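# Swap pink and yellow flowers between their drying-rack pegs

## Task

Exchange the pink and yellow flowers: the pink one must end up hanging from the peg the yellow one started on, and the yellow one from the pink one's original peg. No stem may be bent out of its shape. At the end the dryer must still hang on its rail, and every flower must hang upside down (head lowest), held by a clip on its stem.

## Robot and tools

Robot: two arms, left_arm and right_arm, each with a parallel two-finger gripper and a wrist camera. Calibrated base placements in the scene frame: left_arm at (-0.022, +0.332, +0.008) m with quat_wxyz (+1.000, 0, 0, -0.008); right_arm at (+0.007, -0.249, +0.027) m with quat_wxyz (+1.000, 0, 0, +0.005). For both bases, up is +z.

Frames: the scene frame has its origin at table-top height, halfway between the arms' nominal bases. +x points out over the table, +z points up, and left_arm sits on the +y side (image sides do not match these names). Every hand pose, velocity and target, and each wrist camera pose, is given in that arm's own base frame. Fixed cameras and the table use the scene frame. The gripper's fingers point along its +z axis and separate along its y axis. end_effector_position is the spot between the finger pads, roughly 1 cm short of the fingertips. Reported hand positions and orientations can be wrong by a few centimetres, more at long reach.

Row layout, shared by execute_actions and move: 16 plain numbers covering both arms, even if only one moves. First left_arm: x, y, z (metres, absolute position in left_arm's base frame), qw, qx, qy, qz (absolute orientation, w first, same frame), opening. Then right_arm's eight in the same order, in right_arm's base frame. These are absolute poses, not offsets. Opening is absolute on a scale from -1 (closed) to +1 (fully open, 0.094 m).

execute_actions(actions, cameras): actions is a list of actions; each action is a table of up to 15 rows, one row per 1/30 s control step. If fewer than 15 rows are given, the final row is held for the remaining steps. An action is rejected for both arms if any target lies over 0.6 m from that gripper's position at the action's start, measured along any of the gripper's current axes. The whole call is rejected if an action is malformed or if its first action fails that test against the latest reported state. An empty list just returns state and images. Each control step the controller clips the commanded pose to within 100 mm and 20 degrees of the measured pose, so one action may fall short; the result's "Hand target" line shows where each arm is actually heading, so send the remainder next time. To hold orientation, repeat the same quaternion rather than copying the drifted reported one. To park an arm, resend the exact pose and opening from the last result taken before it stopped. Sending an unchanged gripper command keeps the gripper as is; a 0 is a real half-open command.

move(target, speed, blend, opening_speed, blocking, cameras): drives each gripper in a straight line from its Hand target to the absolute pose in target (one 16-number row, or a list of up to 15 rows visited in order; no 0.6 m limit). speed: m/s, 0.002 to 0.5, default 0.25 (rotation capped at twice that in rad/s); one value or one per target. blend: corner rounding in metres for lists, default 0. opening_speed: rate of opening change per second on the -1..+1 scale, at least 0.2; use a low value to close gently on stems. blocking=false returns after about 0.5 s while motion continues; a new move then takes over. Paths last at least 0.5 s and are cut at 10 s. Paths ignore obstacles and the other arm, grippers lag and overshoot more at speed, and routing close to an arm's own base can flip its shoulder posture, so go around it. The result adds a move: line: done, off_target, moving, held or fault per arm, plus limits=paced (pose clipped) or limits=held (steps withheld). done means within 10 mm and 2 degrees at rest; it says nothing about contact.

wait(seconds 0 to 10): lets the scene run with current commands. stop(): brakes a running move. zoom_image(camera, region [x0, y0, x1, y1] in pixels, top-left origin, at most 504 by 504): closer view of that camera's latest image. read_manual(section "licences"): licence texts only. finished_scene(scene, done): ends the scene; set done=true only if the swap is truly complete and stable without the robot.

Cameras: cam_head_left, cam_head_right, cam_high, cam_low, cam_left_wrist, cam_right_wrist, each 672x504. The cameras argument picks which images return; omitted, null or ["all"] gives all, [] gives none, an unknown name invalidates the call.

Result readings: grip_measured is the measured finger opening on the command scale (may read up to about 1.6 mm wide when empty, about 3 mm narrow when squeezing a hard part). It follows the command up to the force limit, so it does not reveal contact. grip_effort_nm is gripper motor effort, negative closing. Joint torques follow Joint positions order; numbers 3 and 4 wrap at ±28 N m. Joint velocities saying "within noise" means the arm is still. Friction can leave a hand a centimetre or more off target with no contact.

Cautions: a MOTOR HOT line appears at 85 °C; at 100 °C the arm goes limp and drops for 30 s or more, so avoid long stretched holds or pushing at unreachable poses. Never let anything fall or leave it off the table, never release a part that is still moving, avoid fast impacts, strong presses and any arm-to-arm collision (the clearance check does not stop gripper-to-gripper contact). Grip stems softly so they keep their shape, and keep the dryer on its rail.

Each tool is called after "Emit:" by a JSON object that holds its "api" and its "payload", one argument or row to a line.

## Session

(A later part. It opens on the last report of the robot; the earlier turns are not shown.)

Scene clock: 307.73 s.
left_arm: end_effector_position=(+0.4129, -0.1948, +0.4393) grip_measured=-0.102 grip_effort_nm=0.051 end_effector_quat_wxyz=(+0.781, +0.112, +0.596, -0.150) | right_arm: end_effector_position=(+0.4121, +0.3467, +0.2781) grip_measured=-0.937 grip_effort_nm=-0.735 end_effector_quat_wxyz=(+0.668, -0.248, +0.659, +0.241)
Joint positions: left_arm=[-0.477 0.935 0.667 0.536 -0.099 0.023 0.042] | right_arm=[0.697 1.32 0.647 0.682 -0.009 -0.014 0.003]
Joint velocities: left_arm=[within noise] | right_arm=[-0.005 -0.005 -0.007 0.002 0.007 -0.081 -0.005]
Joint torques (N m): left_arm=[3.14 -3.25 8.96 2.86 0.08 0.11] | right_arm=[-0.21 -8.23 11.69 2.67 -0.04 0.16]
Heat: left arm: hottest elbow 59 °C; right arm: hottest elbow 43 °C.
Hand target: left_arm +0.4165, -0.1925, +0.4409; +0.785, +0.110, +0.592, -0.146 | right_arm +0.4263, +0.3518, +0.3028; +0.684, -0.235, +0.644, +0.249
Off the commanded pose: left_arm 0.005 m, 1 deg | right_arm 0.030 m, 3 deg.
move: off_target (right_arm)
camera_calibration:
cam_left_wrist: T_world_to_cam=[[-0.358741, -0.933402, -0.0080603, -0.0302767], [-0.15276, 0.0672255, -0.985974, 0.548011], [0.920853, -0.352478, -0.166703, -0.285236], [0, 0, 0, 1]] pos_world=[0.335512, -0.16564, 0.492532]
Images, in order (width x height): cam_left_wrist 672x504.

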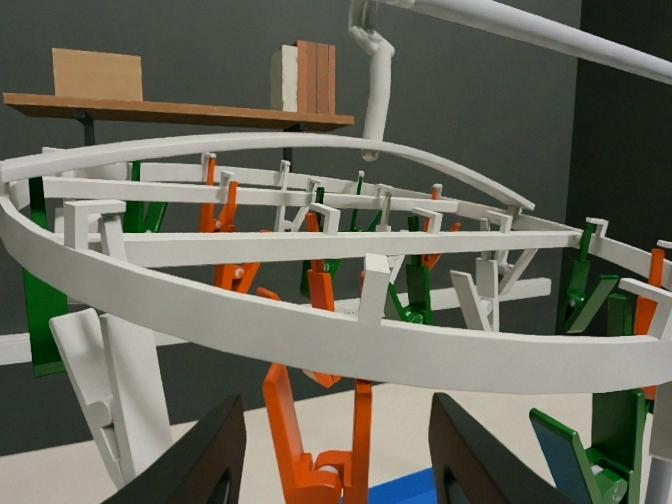

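Emit:
{"api": "move", "payload": {
  "target": [0.4315, -0.1985, 0.451, 0.7853, 0.1097, 0.5918, -0.1455, -0.1, 0.4278, 0.3531, 0.303, 0.6845, -0.2343, 0.6439, 0.2491, -0.94],
  "speed": 0.04,
  "cameras": ["cam_left_wrist", "cam_high"]
}}

Emit:
{"api": "zoom_image", "payload": {
  "camera": "cam_high",
  "region": [260, 70, 340, 150]
}}

Scene clock: 312.37 s.
left_arm: end_effector_position=(+0.4237, -0.1995, +0.4222) grip_measured=-0.102 grip_effort_nm=0.051 end_effector_quat_wxyz=(+0.769, +0.116, +0.611, -0.146) | right_arm: end_effector_position=(+0.4121, +0.3467, +0.2781) grip_measured=-0.940 grip_effort_nm=-0.598 end_effector_quat_wxyz=(+0.668, -0.248, +0.659, +0.241)
Joint positions: left_arm=[-0.475 0.973 0.667 0.536 -0.097 0.023 0.042] | right_arm=[0.697 1.32 0.647 0.682 -0.009 -0.014 0.003]
Joint velocities: left_arm=[within noise] | right_arm=[-0.005 0.005 -0.002 -0.002 0.022 -0.051 0.007]
Joint torques (N m): left_arm=[3.31 -3.72 12.22 2.48 0.15 0.1] | right_arm=[-0.21 -8.35 11.66 2.65 -0.05 0.17]
Heat: left arm: hottest elbow 59 °C; right arm: hottest elbow 43 °C.
Hand target: left_arm +0.4299, -0.1978, +0.4503; +0.785, +0.110, +0.592, -0.145 | right_arm +0.4263, +0.3518, +0.3028; +0.684, -0.235, +0.644, +0.249
Off the commanded pose: left_arm 0.030 m, 3 deg | right_arm 0.030 m, 3 deg.
move: off_target (left_arm, right_arm)
camera_calibration:
cam_left_wrist: T_world_to_cam=[[-0.358342, -0.933504, -0.0126704, -0.0291339], [-0.186635, 0.0849275, -0.978752, 0.547912], [0.914745, -0.348363, -0.204658, -0.280181], [0, 0, 0, 1]] pos_world=[0.348114, -0.171334, 0.478559]
Images, in order (width x height): cam_high 672x504, cam_left_wrist 672x504.

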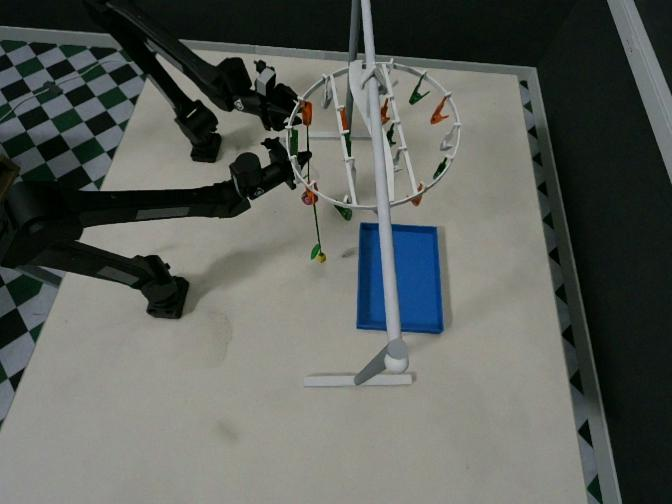

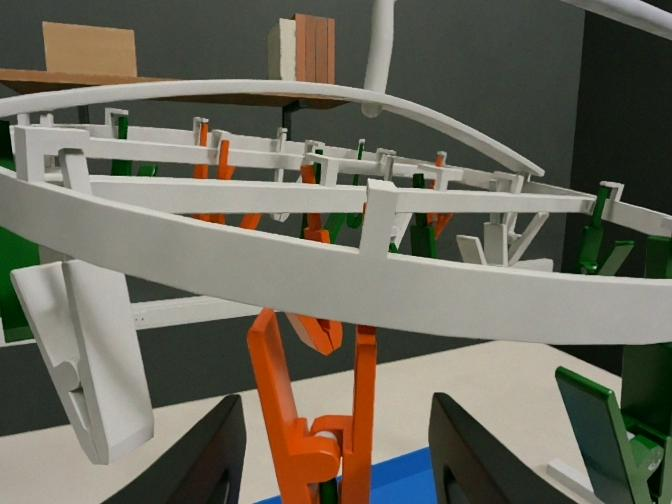

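Scaled by 6.300 from the camera's 672x504 image, which has a finer 960x720 frame.

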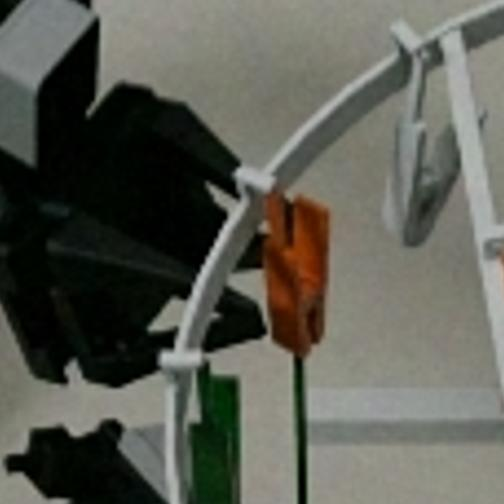

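Emit:
{"api": "move", "payload": {
  "target": [0.4400, -0.2022, 0.466, 0.7853, 0.1097, 0.5918, -0.1455, -0.1, 0.4278, 0.3531, 0.303, 0.6845, -0.2343, 0.6439, 0.2491, -0.94],
  "speed": 0.04,
  "cameras": ["cam_left_wrist", "cam_high", "cam_head_left"]
}}

Emit:
{"api": "zoom_image", "payload": {
  "camera": "cam_high",
  "region": [260, 70, 340, 150]
}}

Emit:
{"api": "zoom_image", "payload": {
  "camera": "cam_head_left",
  "region": [180, 40, 270, 130]
}}

Scene clock: 332.63 s.
left_arm: end_effector_position=(+0.4302, -0.2024, +0.4365) grip_measured=-0.102 grip_effort_nm=0.051 end_effector_quat_wxyz=(+0.773, +0.115, +0.606, -0.147) | right_arm: end_effector_position=(+0.4124, +0.3469, +0.2791) grip_measured=-0.937 grip_effort_nm=-0.720 end_effector_quat_wxyz=(+0.669, -0.248, +0.658, +0.241)
Joint positions: left_arm=[-0.473 0.988 0.706 0.524 -0.095 0.024 0.042] | right_arm=[0.697 1.32 0.649 0.682 -0.009 -0.014 0.003]
Joint velocities: left_arm=[within noise] | right_arm=[-0.015 0.005 -0.002 -0.017 -0.007 0.007 -0.004]
Joint torques (N m): left_arm=[3.25 -3.72 13.03 1.58 0.15 0.1] | right_arm=[-0.21 -8.23 11.52 2.67 -0.06 0.17]
Heat: left arm: hottest elbow 61 °C; right arm: hottest elbow 43 °C.
Hand target: left_arm +0.4381, -0.2013, +0.4653; +0.785, +0.110, +0.592, -0.145 | right_arm +0.4264, +0.3519, +0.3028; +0.684, -0.235, +0.644, +0.249
Off the commanded pose: left_arm 0.031 m, 2 deg | right_arm 0.029 m, 3 deg.
move: off_target (left_arm, right_arm)
camera_calibration:
cam_left_wrist: T_world_to_cam=[[-0.358423, -0.93348, -0.0121355, -0.0295209], [-0.175305, 0.0800675, -0.981253, 0.558617], [0.916952, -0.349576, -0.192342, -0.290816], [0, 0, 0, 1]] pos_world=[0.354012, -0.173946, 0.49185]
Images, in order (width x height): cam_head_left 672x504, cam_high 672x504, cam_left_wrist 672x504.

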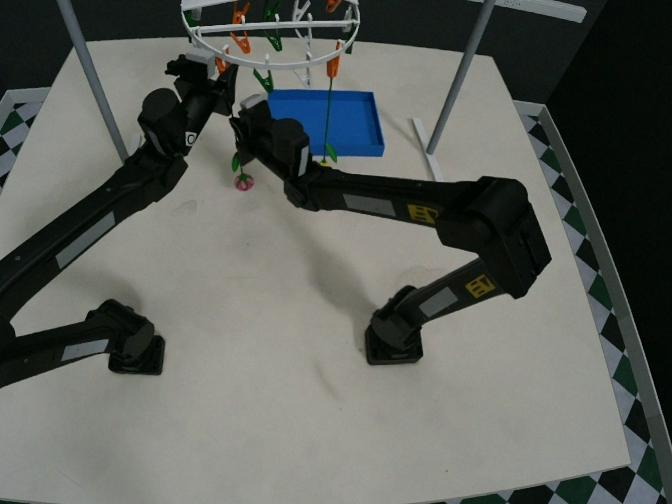

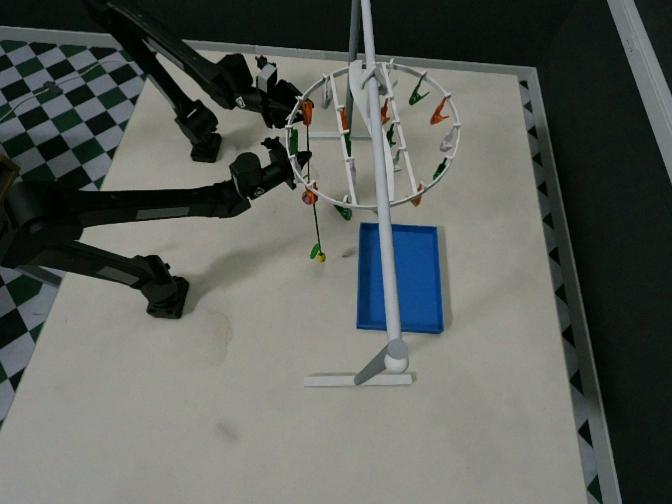

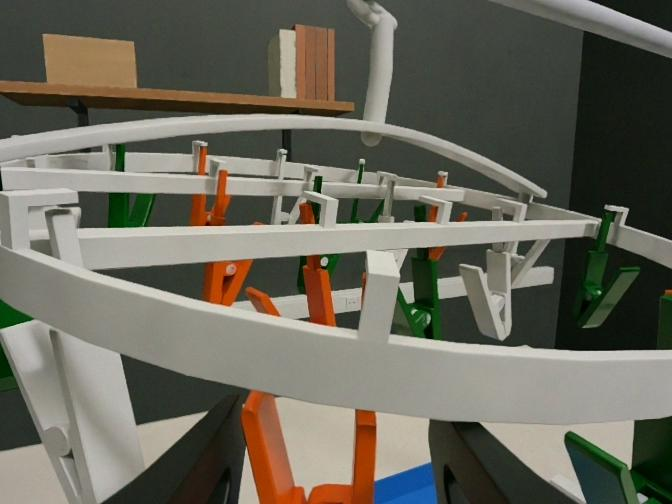

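Scaled by 6.300 from the camera's 672x504 image, which has a finer 960x720 frame.

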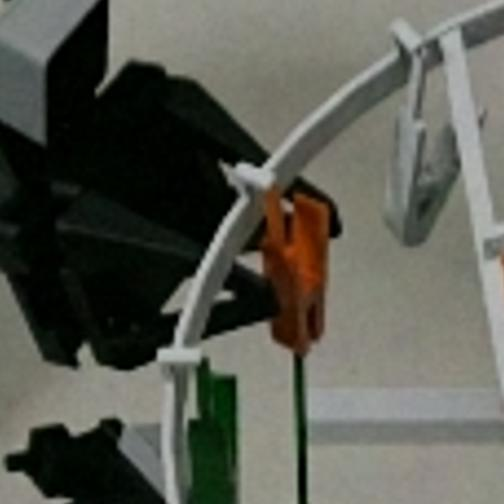

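Scaled by 5.600 from the camera's 672x504 image, which has a finer 960x720 frame.

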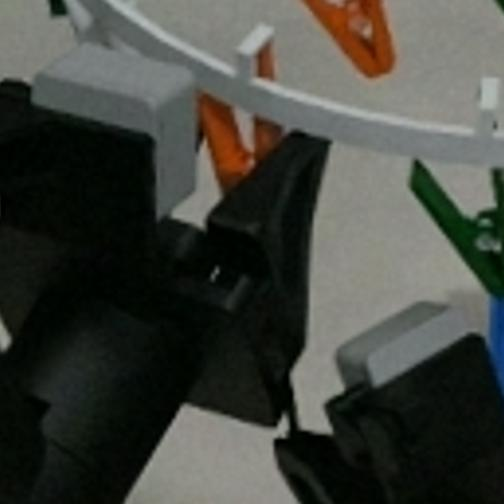

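Emit:
{"api": "move", "payload": {
  "target": [0.4413, -0.1988, 0.466, 0.7853, 0.1097, 0.5918, -0.1455, -0.1, 0.4278, 0.3531, 0.303, 0.6845, -0.2343, 0.6439, 0.2491, -0.94],
  "speed": 0.04,
  "cameras": ["cam_left_wrist"]
}}

Scene clock: 337.83 s.
left_arm: end_effector_position=(+0.4319, -0.1992, +0.4370) grip_measured=-0.102 grip_effort_nm=0.046 end_effector_quat_wxyz=(+0.774, +0.116, +0.606, -0.146) | right_arm: end_effector_position=(+0.4124, +0.3469, +0.2791) grip_measured=-0.936 grip_effort_nm=-0.691 end_effector_quat_wxyz=(+0.669, -0.248, +0.658, +0.241)
Joint positions: left_arm=[-0.462 0.988 0.707 0.524 -0.085 0.024 0.042] | right_arm=[0.697 1.32 0.649 0.682 -0.009 -0.014 0.003]
Joint velocities: within noise
Joint torques (N m): left_arm=[3.31 -3.9 12.94 1.54 0.13 0.06] | right_arm=[-0.09 -8.35 11.52 2.65 -0.06 0.18]
Heat: left arm: hottest elbow 63 °C; right arm: hottest elbow 44 °C.
Hand target: left_arm +0.4395, -0.1980, +0.4653; +0.785, +0.110, +0.592, -0.145 | right_arm +0.4264, +0.3519, +0.3029; +0.684, -0.235, +0.644, +0.249
Off the commanded pose: left_arm 0.031 m, 2 deg | right_arm 0.029 m, 3 deg.
move: off_target (left_arm, right_arm)
camera_calibration:
cam_left_wrist: T_world_to_cam=[[-0.357395, -0.933839, -0.0146082, -0.0253604], [-0.17359, 0.0817882, -0.981416, 0.558814], [0.917679, -0.348217, -0.191336, -0.291591], [0, 0, 0, 1]] pos_world=[0.355529, -0.170924, 0.492267]
Images, in order (width x height): cam_left_wrist 672x504.

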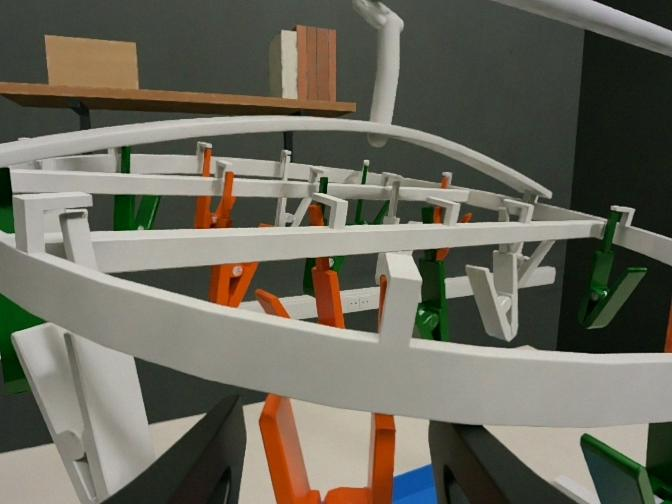

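Emit:
{"api": "move", "payload": {
  "target": [0.4413, -0.1988, 0.466, 0.7853, 0.1097, 0.5918, -0.1455, -0.45, 0.4278, 0.3531, 0.303, 0.6845, -0.2343, 0.6439, 0.2491, -0.94],
  "speed": 0.04,
  "opening_speed": 0.2,
  "cameras": ["cam_left_wrist"]
}}

Emit:
{"api": "zoom_image", "payload": {
  "camera": "cam_left_wrist",
  "region": [220, 350, 440, 504]
}}

Scene clock: 341.57 s.
left_arm: end_effector_position=(+0.4319, -0.1991, +0.4370) grip_measured=-0.446 grip_effort_nm=-0.173 end_effector_quat_wxyz=(+0.774, +0.116, +0.606, -0.146) | right_arm: end_effector_position=(+0.4124, +0.3469, +0.2791) grip_measured=-0.937 grip_effort_nm=-0.735 end_effector_quat_wxyz=(+0.669, -0.248, +0.658, +0.241)
Joint positions: left_arm=[-0.461 0.988 0.707 0.524 -0.084 0.024 0.026] | right_arm=[0.697 1.32 0.649 0.682 -0.009 -0.014 0.003]
Joint velocities: within noise
Joint torques (N m): left_arm=[3.25 -3.84 12.94 1.55 0.14 0.06] | right_arm=[-0.15 -8.35 11.54 2.65 -0.05 0.17]
Heat: left arm: hottest elbow 64 °C; right arm: hottest elbow 45 °C.
Hand target: left_arm +0.4395, -0.1980, +0.4653; +0.785, +0.110, +0.592, -0.145 | right_arm +0.4264, +0.3519, +0.3029; +0.684, -0.235, +0.644, +0.249
Off the commanded pose: left_arm 0.030 m, 2 deg | right_arm 0.029 m, 3 deg.
move: off_target (left_arm, right_arm)
camera_calibration:
cam_left_wrist: T_world_to_cam=[[-0.357384, -0.933842, -0.0146994, -0.0252103], [-0.173551, 0.0818668, -0.981416, 0.558815], [0.917691, -0.348191, -0.191327, -0.291606], [0, 0, 0, 1]] pos_world=[0.355578, -0.170825, 0.492267]
Images, in order (width x height): cam_left_wrist 672x504.

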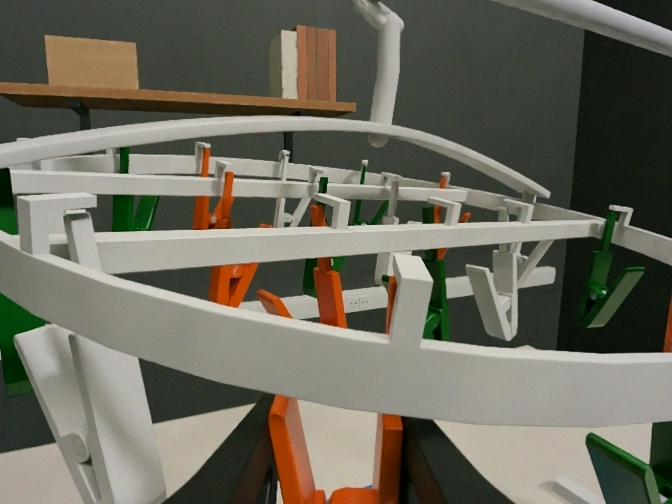

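Scaled by 2.291 from the camera's 672x504 image, which has a finer 960x720 frame.

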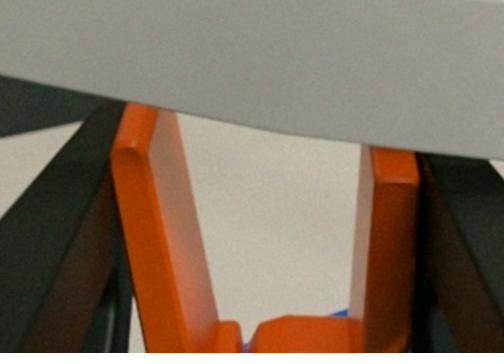

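Emit:
{"api": "move", "payload": {
  "target": [0.4413, -0.1988, 0.466, 0.7853, 0.1097, 0.5918, -0.1455, -0.60, 0.4278, 0.3531, 0.303, 0.6845, -0.2343, 0.6439, 0.2491, -0.94],
  "speed": 0.04,
  "opening_speed": 0.2,
  "cameras": ["cam_left_wrist", "cam_head_left", "cam_right_wrist"]
}}

Emit:
{"api": "zoom_image", "payload": {
  "camera": "cam_left_wrist",
  "region": [220, 350, 440, 504]
}}

Emit:
{"api": "zoom_image", "payload": {
  "camera": "cam_head_left",
  "region": [180, 40, 270, 130]
}}

Scene clock: 345.07 s.
left_arm: end_effector_position=(+0.4319, -0.1991, +0.4370) grip_measured=-0.584 grip_effort_nm=-1.033 end_effector_quat_wxyz=(+0.774, +0.116, +0.606, -0.146) | right_arm: end_effector_position=(+0.4124, +0.3469, +0.2789) grip_measured=-0.937 grip_effort_nm=-0.730 end_effector_quat_wxyz=(+0.669, -0.248, +0.658, +0.241)
Joint positions: left_arm=[-0.461 0.988 0.707 0.524 -0.084 0.024 0.02] | right_arm=[0.697 1.321 0.649 0.682 -0.009 -0.014 0.003]
Joint velocities: left_arm=[within noise] | right_arm=[-0.005 -0.005 0.002 0.007 -0.022 -0.066 -0.005]
Joint torques (N m): left_arm=[3.25 -3.84 12.94 1.55 0.14 0.06] | right_arm=[-0.15 -8.41 11.55 2.59 -0.05 0.17]
Heat: left arm: hottest elbow 65 °C; right arm: hottest elbow 45 °C.
Hand target: left_arm +0.4395, -0.1980, +0.4653; +0.785, +0.110, +0.592, -0.145 | right_arm +0.4264, +0.3519, +0.3028; +0.684, -0.235, +0.644, +0.249
Off the commanded pose: left_arm 0.030 m, 2 deg | right_arm 0.029 m, 3 deg.
move: off_target (left_arm, right_arm)
camera_calibration:
cam_left_wrist: T_world_to_cam=[[-0.357384, -0.933842, -0.0146994, -0.0252103], [-0.173551, 0.0818668, -0.981416, 0.558815], [0.917691, -0.348191, -0.191327, -0.291606], [0, 0, 0, 1]] pos_world=[0.355578, -0.170825, 0.492267]
cam_right_wrist: T_world_to_cam=[[0.653158, -0.756875, 0.022896, -0.0142808], [-0.293763, -0.281145, -0.913598, 0.514688], [0.697917, 0.589998, -0.405974, -0.292407], [0, 0, 0, 1]] pos_world=[0.3646, 0.306413, 0.351836]
Images, in order (width x height): cam_head_left 672x504, cam_left_wrist 672x504, cam_right_wrist 672x504.

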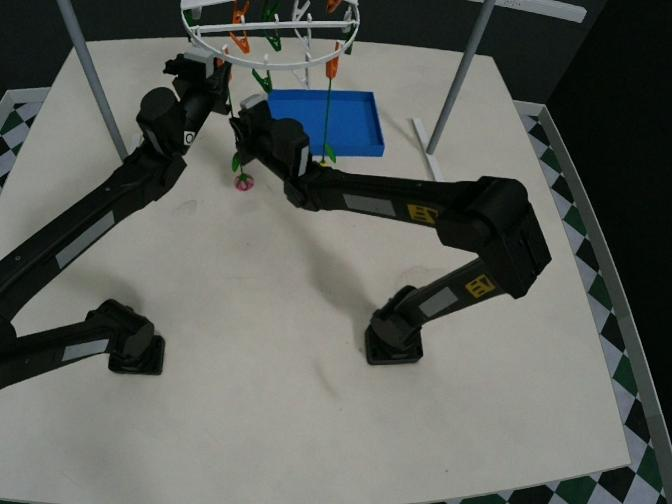

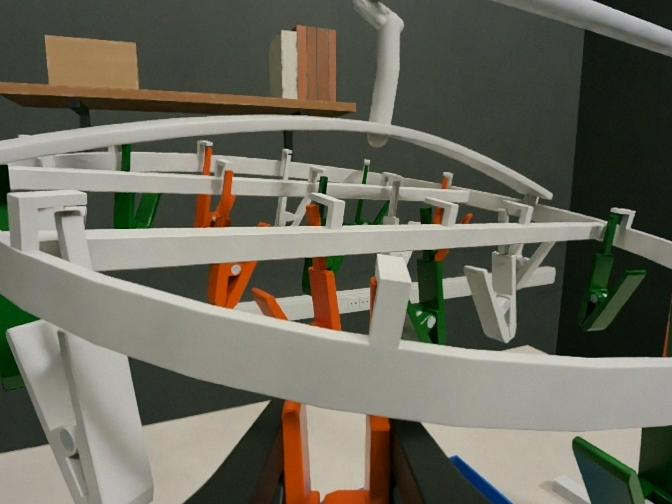

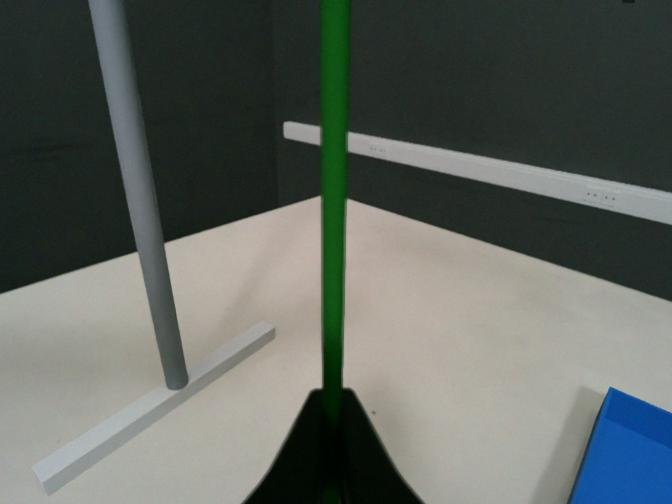

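Scaled by 2.291 from the camera's 672x504 image, which has a finer 960x720 frame.

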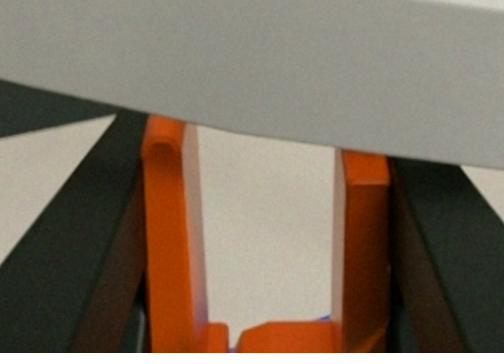

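Scaled by 5.600 from the camera's 672x504 image, which has a finer 960x720 frame.

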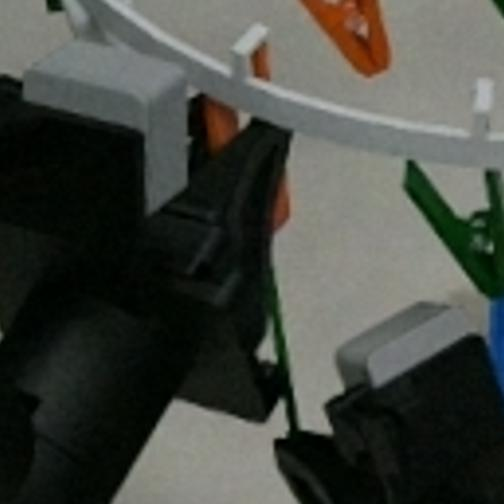

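Emit:
{"api": "move", "payload": {
  "target": [0.4413, -0.1988, 0.466, 0.7853, 0.1097, 0.5918, -0.1455, -0.72, 0.4278, 0.3531, 0.303, 0.6845, -0.2343, 0.6439, 0.2491, -0.94],
  "speed": 0.04,
  "opening_speed": 0.2,
  "cameras": ["cam_left_wrist", "cam_head_left", "cam_right_wrist", "cam_high"]
}}

Emit:
{"api": "zoom_image", "payload": {
  "camera": "cam_left_wrist",
  "region": [220, 350, 440, 504]
}}

Emit:
{"api": "zoom_image", "payload": {
  "camera": "cam_high",
  "region": [260, 70, 340, 150]
}}

Scene clock: 350.37 s.
left_arm: end_effector_position=(+0.4319, -0.1991, +0.4370) grip_measured=-0.586 grip_effort_nm=-1.062 end_effector_quat_wxyz=(+0.774, +0.116, +0.606, -0.146) | right_arm: end_effector_position=(+0.4124, +0.3469, +0.2789) grip_measured=-0.937 grip_effort_nm=-0.730 end_effector_quat_wxyz=(+0.669, -0.248, +0.658, +0.241)
Joint positions: left_arm=[-0.461 0.988 0.707 0.524 -0.084 0.024 0.019] | right_arm=[0.697 1.321 0.649 0.682 -0.009 -0.014 0.003]
Joint velocities: left_arm=[within noise] | right_arm=[-0.005 -0.005 -0.002 0.002 -0.007 -0.066 -0.004]
Joint torques (N m): left_arm=[3.25 -3.9 12.94 1.55 0.14 0.06] | right_arm=[-0.21 -8.18 11.56 2.61 -0.05 0.16]
Heat: left arm: hottest elbow 66 °C; right arm: hottest elbow 46 °C.
Hand target: left_arm +0.4395, -0.1980, +0.4653; +0.785, +0.110, +0.592, -0.145 | right_arm +0.4263, +0.3519, +0.3029; +0.684, -0.235, +0.644, +0.249
Off the commanded pose: left_arm 0.030 m, 2 deg | right_arm 0.029 m, 3 deg.
move: off_target (left_arm, right_arm)
camera_calibration:
cam_left_wrist: T_world_to_cam=[[-0.357384, -0.933842, -0.0146994, -0.0252103], [-0.173551, 0.0818668, -0.981416, 0.558815], [0.917691, -0.348191, -0.191327, -0.291606], [0, 0, 0, 1]] pos_world=[0.355578, -0.170825, 0.492267]
cam_right_wrist: T_world_to_cam=[[0.653158, -0.756875, 0.022896, -0.0142808], [-0.293763, -0.281145, -0.913598, 0.514688], [0.697917, 0.589998, -0.405974, -0.292407], [0, 0, 0, 1]] pos_world=[0.3646, 0.306413, 0.351836]
Images, in order (width x height): cam_head_left 672x504, cam_high 672x504, cam_left_wrist 672x504, cam_right_wrist 672x504.

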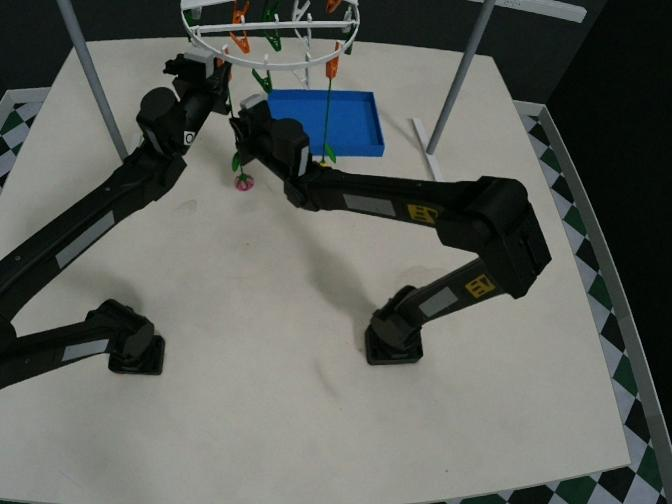

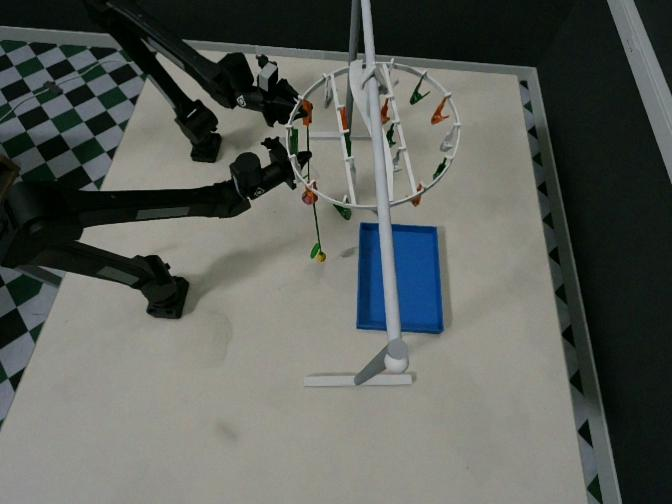

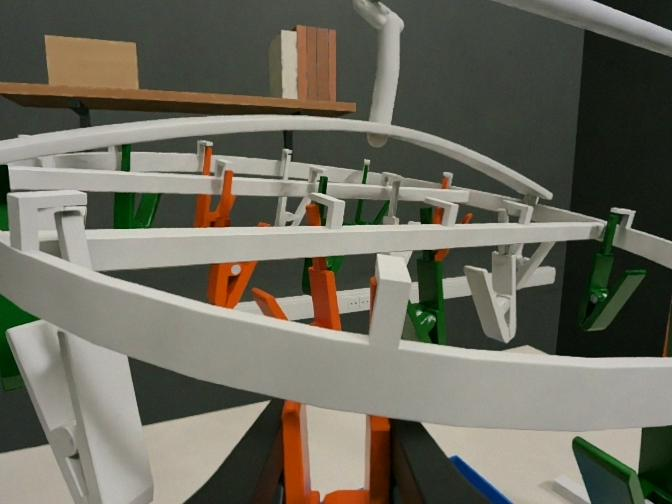

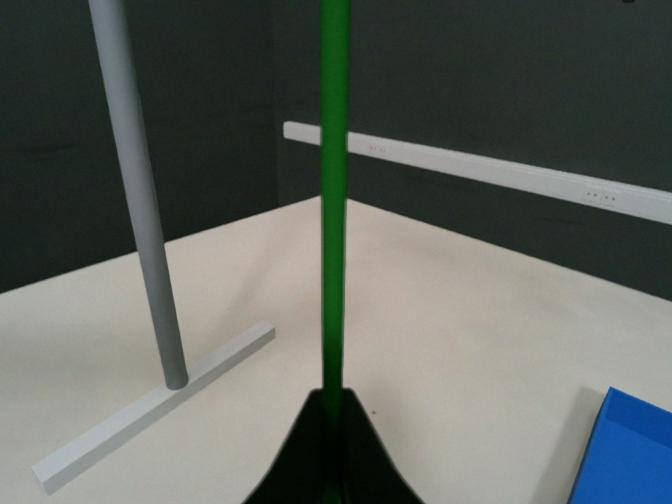

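Scaled by 2.291 from the camera's 672x504 image, which has a finer 960x720 frame.

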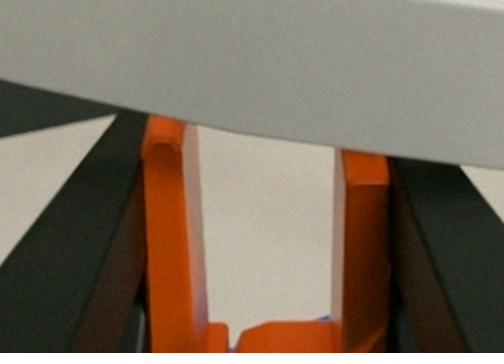

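Scaled by 6.300 from the camera's 672x504 image, which has a finer 960x720 frame.

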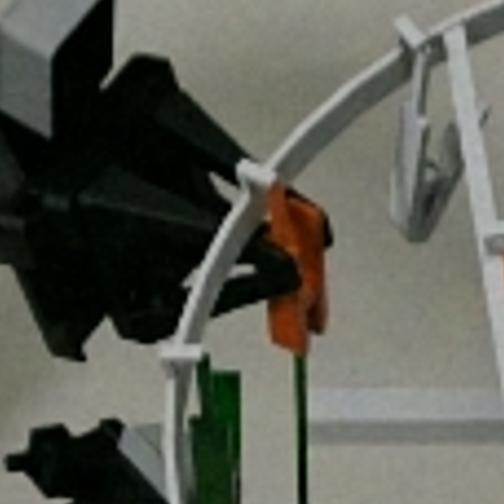

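Emit:
{"api": "execute_actions", "payload": {
  "actions": [],
  "cameras": ["cam_head_right", "cam_low", "cam_head_left"]
}}

Emit:
{"api": "zoom_image", "payload": {
  "camera": "cam_head_right",
  "region": [170, 40, 250, 120]
}}

Emit:
{"api": "zoom_image", "payload": {
  "camera": "cam_low",
  "region": [260, 120, 340, 200]
}}

Emit:
{"api": "zoom_image", "payload": {
  "camera": "cam_head_left",
  "region": [200, 50, 250, 100]
}}

Scene clock: 354.77 s.
left_arm: end_effector_position=(+0.4319, -0.1991, +0.4370) grip_measured=-0.586 grip_effort_nm=-1.067 end_effector_quat_wxyz=(+0.774, +0.116, +0.606, -0.146) | right_arm: end_effector_position=(+0.4124, +0.3469, +0.2789) grip_measured=-0.937 grip_effort_nm=-0.725 end_effector_quat_wxyz=(+0.669, -0.248, +0.658, +0.241)
Joint positions: left_arm=[-0.461 0.988 0.707 0.524 -0.084 0.024 0.019] | right_arm=[0.697 1.321 0.649 0.682 -0.009 -0.014 0.003]
Joint velocities: left_arm=[within noise] | right_arm=[0.005 -0.015 -0.002 -0.002 0.022 -0.007 -0.004]
Joint torques (N m): left_arm=[3.31 -3.84 12.94 1.55 0.13 0.06] | right_arm=[-0.32 -8.41 11.59 2.65 -0.06 0.16]
Heat: left arm: hottest elbow 67 °C; right arm: hottest elbow 46 °C.
Hand target: left_arm +0.4395, -0.1980, +0.4653; +0.785, +0.110, +0.592, -0.145 | right_arm +0.4263, +0.3519, +0.3029; +0.684, -0.235, +0.644, +0.249
Tool commands: left_gripper/opening=-0.72 right_gripper/opening=-0.94
Off the commanded pose: left_arm 0.030 m, 2 deg | right_arm 0.029 m, 3 deg.
Images, in order (width x height): cam_head_left 672x504, cam_head_right 672x504, cam_low 672x504.

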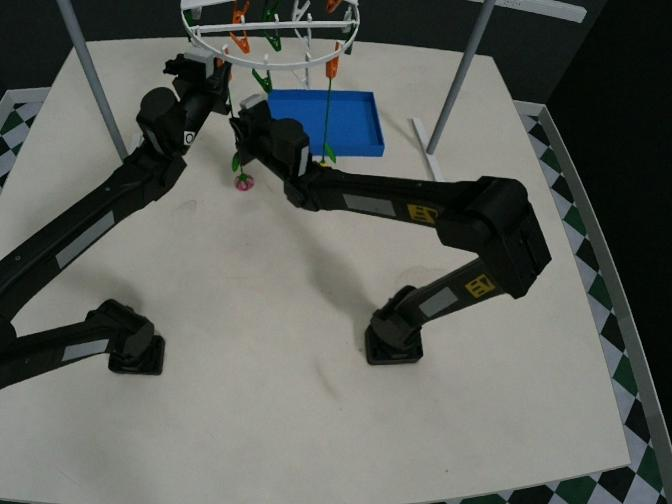

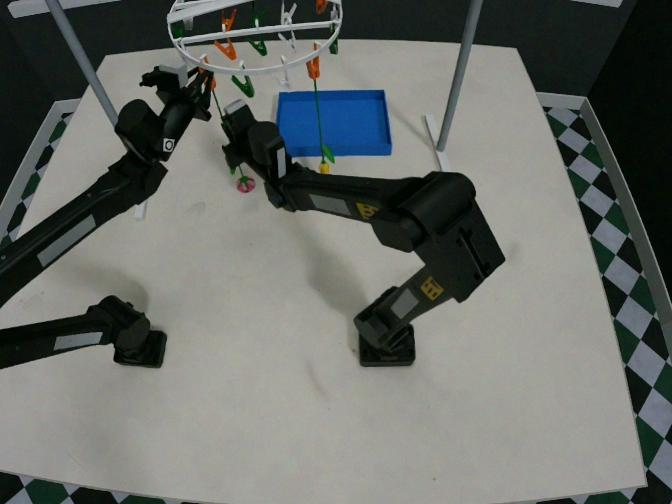

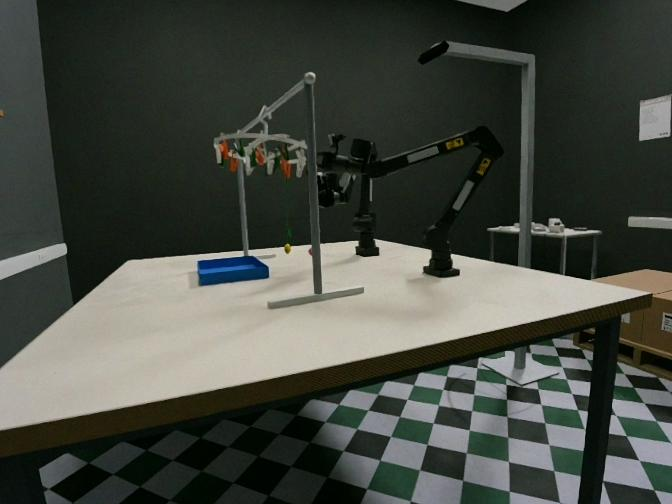

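Scaled by 6.300 from the camera's 672x504 image, which has a finer 960x720 frame.

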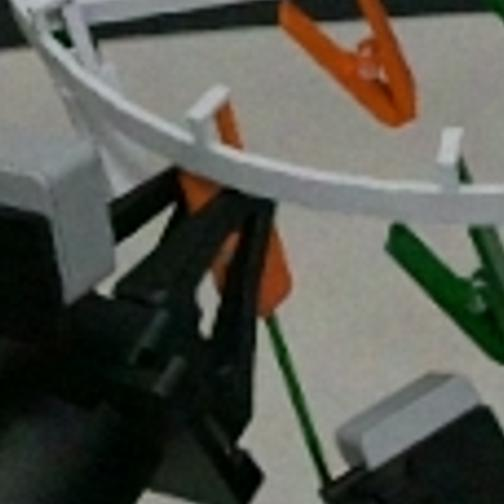

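Scaled by 6.300 from the camera's 672x504 image, which has a finer 960x720 frame.

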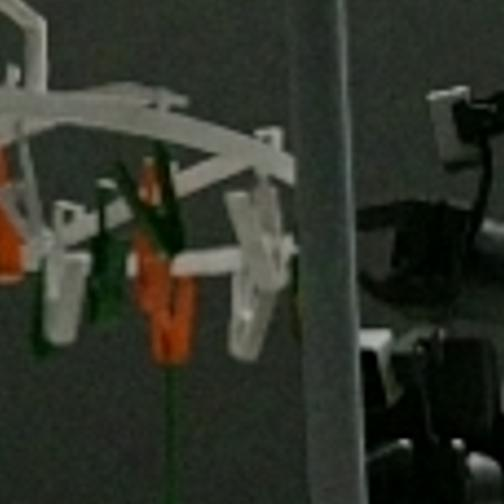

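Scaled by 10.080 from the camera's 672x504 image, which has a finer 960x720 frame.

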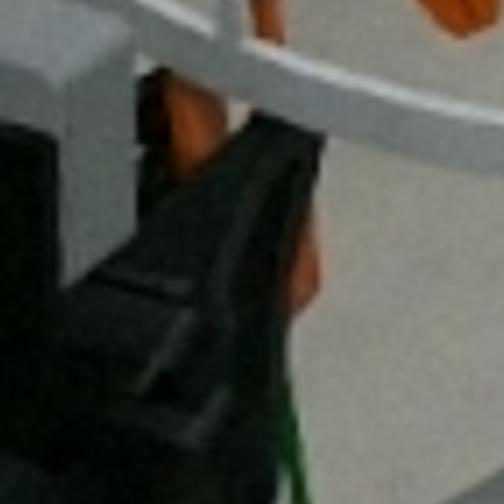

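Emit:
{"api": "move", "payload": {
  "target": [0.4413, -0.1988, 0.466, 0.7853, 0.1097, 0.5918, -0.1455, -0.72, 0.4278, 0.3531, 0.283, 0.6845, -0.2343, 0.6439, 0.2491, -0.94],
  "speed": 0.04,
  "cameras": ["cam_left_wrist", "cam_right_wrist", "cam_high"]
}}

Emit:
{"api": "zoom_image", "payload": {
  "camera": "cam_high",
  "region": [260, 70, 340, 150]
}}

Scene clock: 360.97 s.
left_arm: end_effector_position=(+0.4319, -0.1991, +0.4370) grip_measured=-0.586 grip_effort_nm=-1.067 end_effector_quat_wxyz=(+0.774, +0.116, +0.606, -0.146) | right_arm: end_effector_position=(+0.4173, +0.3510, +0.2711) grip_measured=-0.940 grip_effort_nm=-0.608 end_effector_quat_wxyz=(+0.675, -0.246, +0.652, +0.244)
Joint positions: left_arm=[-0.461 0.988 0.707 0.524 -0.084 0.024 0.019] | right_arm=[0.697 1.367 0.649 0.748 -0.009 -0.014 0.003]
Joint velocities: left_arm=[within noise] | right_arm=[-0.005 0.005 -0.002 0.007 -0.022 -0.051 0.006]
Joint torques (N m): left_arm=[3.31 -3.9 12.94 1.55 0.14 0.06] | right_arm=[-0.03 -8.94 9.58 2.62 -0.05 0.16]
Heat: left arm: hottest elbow 68 °C; right arm: hottest elbow 47 °C.
Hand target: left_arm +0.4395, -0.1980, +0.4653; +0.785, +0.110, +0.592, -0.145 | right_arm +0.4273, +0.3527, +0.2830; +0.684, -0.234, +0.644, +0.249
Off the commanded pose: left_arm 0.030 m, 2 deg | right_arm 0.016 m, 2 deg.
move: off_target (left_arm, right_arm)
camera_calibration:
cam_left_wrist: T_world_to_cam=[[-0.357384, -0.933842, -0.0146994, -0.0252103], [-0.173551, 0.0818668, -0.981416, 0.558815], [0.917691, -0.348191, -0.191327, -0.291606], [0, 0, 0, 1]] pos_world=[0.355578, -0.170825, 0.492267]
cam_right_wrist: T_world_to_cam=[[0.652808, -0.757169, 0.0231837, -0.0140248], [-0.27981, -0.269458, -0.921466, 0.502356], [0.703952, 0.595053, -0.387767, -0.310604], [0, 0, 0, 1]] pos_world=[0.36837, 0.30957, 0.342787]
Images, in order (width x height): cam_high 672x504, cam_left_wrist 672x504, cam_right_wrist 672x504.

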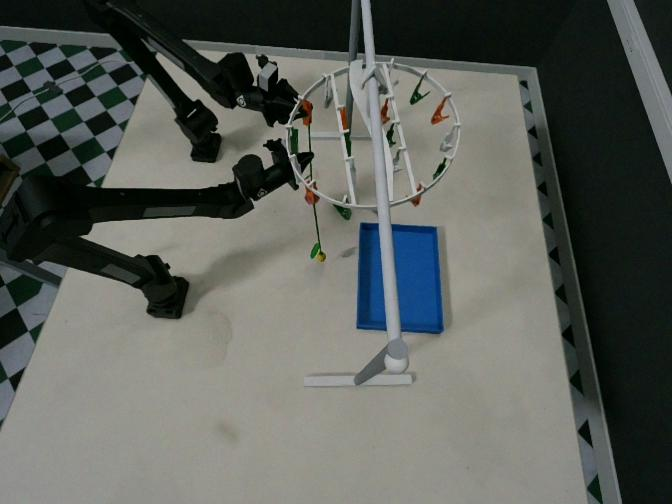

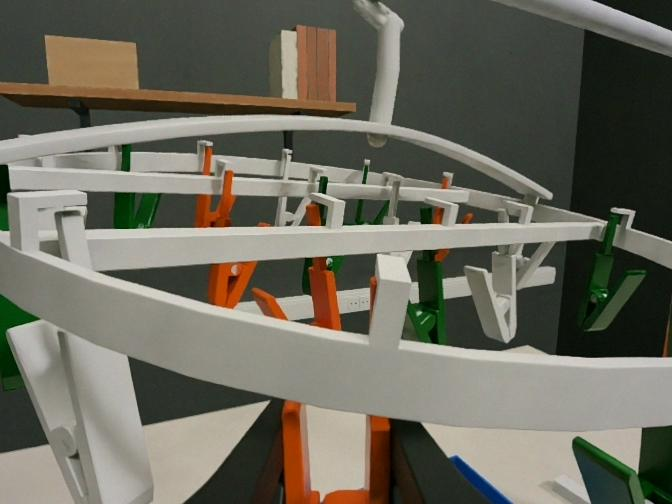

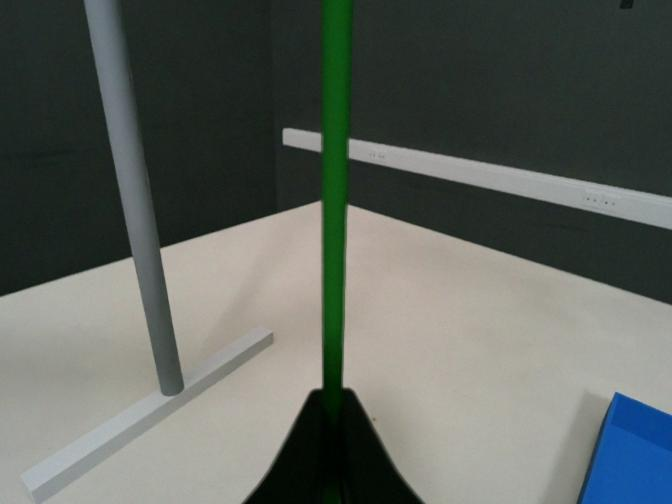

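Scaled by 6.300 from the camera's 672x504 image, which has a finer 960x720 frame.

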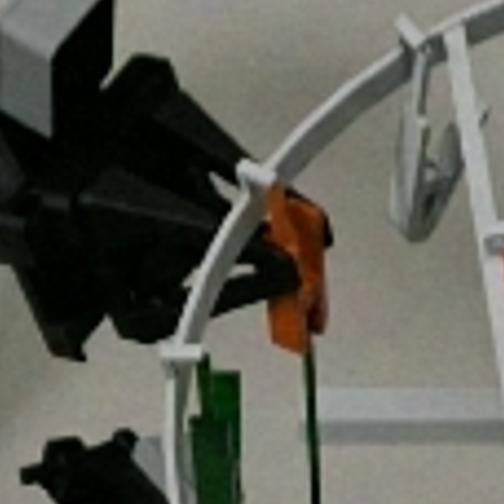

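Emit:
{"api": "move", "payload": {
  "target": [0.4413, -0.1988, 0.466, 0.7853, 0.1097, 0.5918, -0.1455, -0.72, 0.418, 0.350, 0.243, 0.6845, -0.2343, 0.6439, 0.2491, -0.94],
  "speed": 0.05,
  "cameras": ["cam_left_wrist", "cam_right_wrist", "cam_high", "cam_head_left"]
}}

Emit:
{"api": "zoom_image", "payload": {
  "camera": "cam_high",
  "region": [260, 70, 340, 150]
}}

Emit:
{"api": "zoom_image", "payload": {
  "camera": "cam_head_left",
  "region": [190, 50, 290, 210]
}}

Scene clock: 367.43 s.
left_arm: end_effector_position=(+0.4319, -0.1991, +0.4370) grip_measured=-0.586 grip_effort_nm=-1.067 end_effector_quat_wxyz=(+0.774, +0.116, +0.606, -0.146) | right_arm: end_effector_position=(+0.4192, +0.3509, +0.2516) grip_measured=-0.936 grip_effort_nm=-0.686 end_effector_quat_wxyz=(+0.689, -0.238, +0.639, +0.246)
Joint positions: left_arm=[-0.461 0.988 0.707 0.524 -0.084 0.024 0.019] | right_arm=[0.697 1.444 0.621 0.891 -0.002 -0.014 0.003]
Joint velocities: within noise
Joint torques (N m): left_arm=[3.25 -3.9 12.94 1.55 0.13 0.06] | right_arm=[0.62 -9.52 6.09 2.56 0.08 0.17]
Heat: left arm: hottest elbow 69 °C; right arm: hottest elbow 47 °C.
Hand target: left_arm +0.4395, -0.1980, +0.4653; +0.785, +0.110, +0.592, -0.145 | right_arm +0.4180, +0.3500, +0.2432; +0.684, -0.234, +0.644, +0.249
Off the commanded pose: left_arm 0.030 m, 2 deg | right_arm 0.009 m, 1 deg.
move: off_target (left_arm)
camera_calibration:
cam_left_wrist: T_world_to_cam=[[-0.357384, -0.933842, -0.0146994, -0.0252103], [-0.173551, 0.0818668, -0.981416, 0.558815], [0.917691, -0.348191, -0.191327, -0.291606], [0, 0, 0, 1]] pos_world=[0.355578, -0.170825, 0.492267]
cam_right_wrist: T_world_to_cam=[[0.646626, -0.762454, 0.0232182, -0.0103999], [-0.254452, -0.244292, -0.935722, 0.468978], [0.719117, 0.599154, -0.351974, -0.336264], [0, 0, 0, 1]] pos_world=[0.36787, 0.308112, 0.320718]
Images, in order (width x height): cam_head_left 672x504, cam_high 672x504, cam_left_wrist 672x504, cam_right_wrist 672x504.

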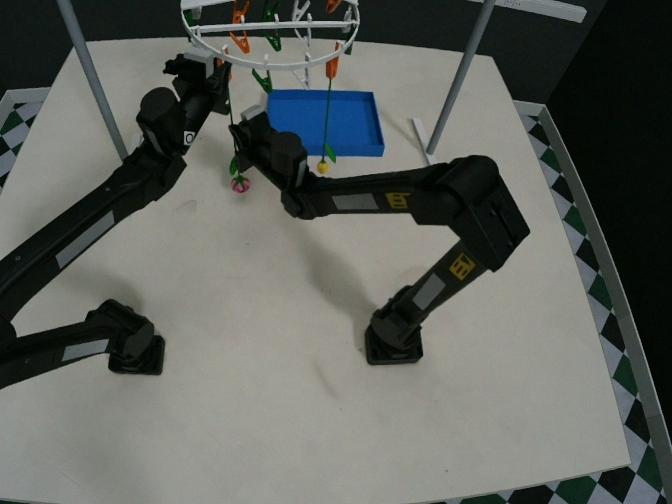

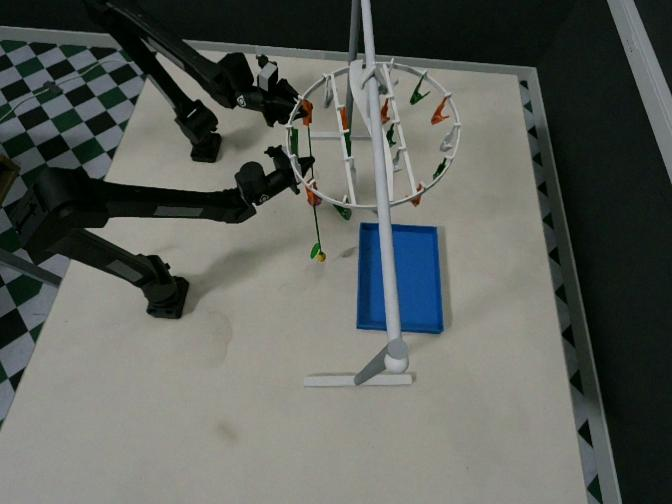

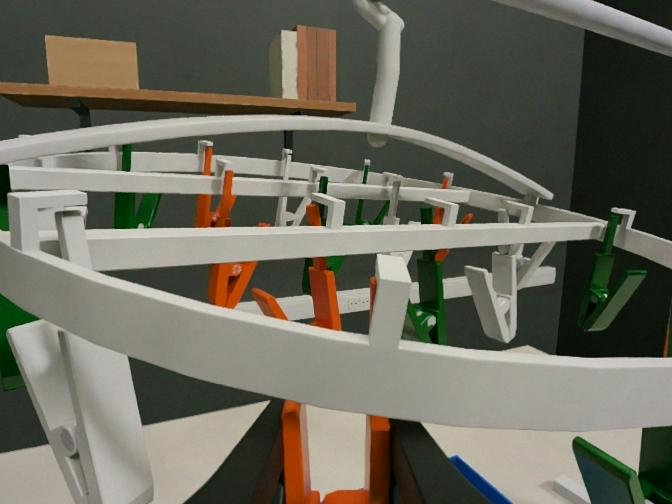

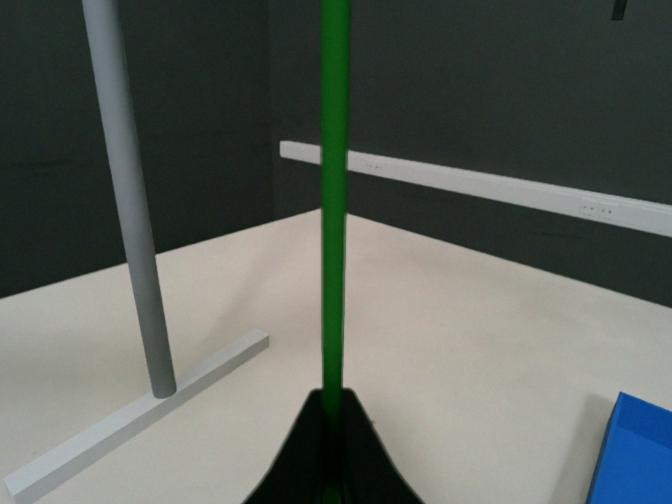

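Scaled by 6.300 from the camera's 672x504 image, which has a finer 960x720 frame.

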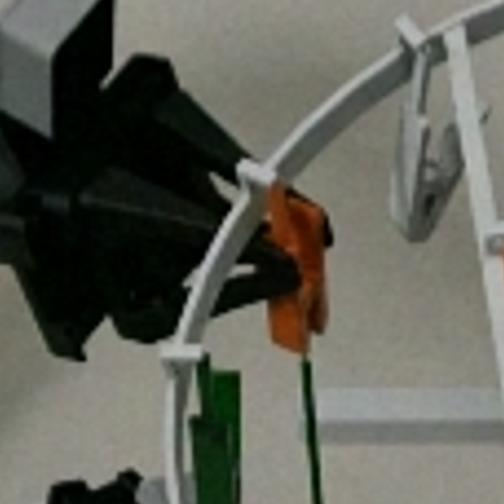

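Scaled by 3.150 from the camera's 672x504 image, which has a finer 960x720 frame.

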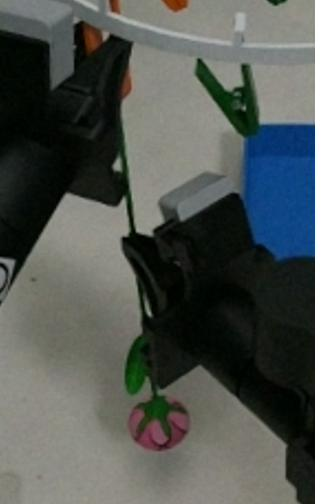

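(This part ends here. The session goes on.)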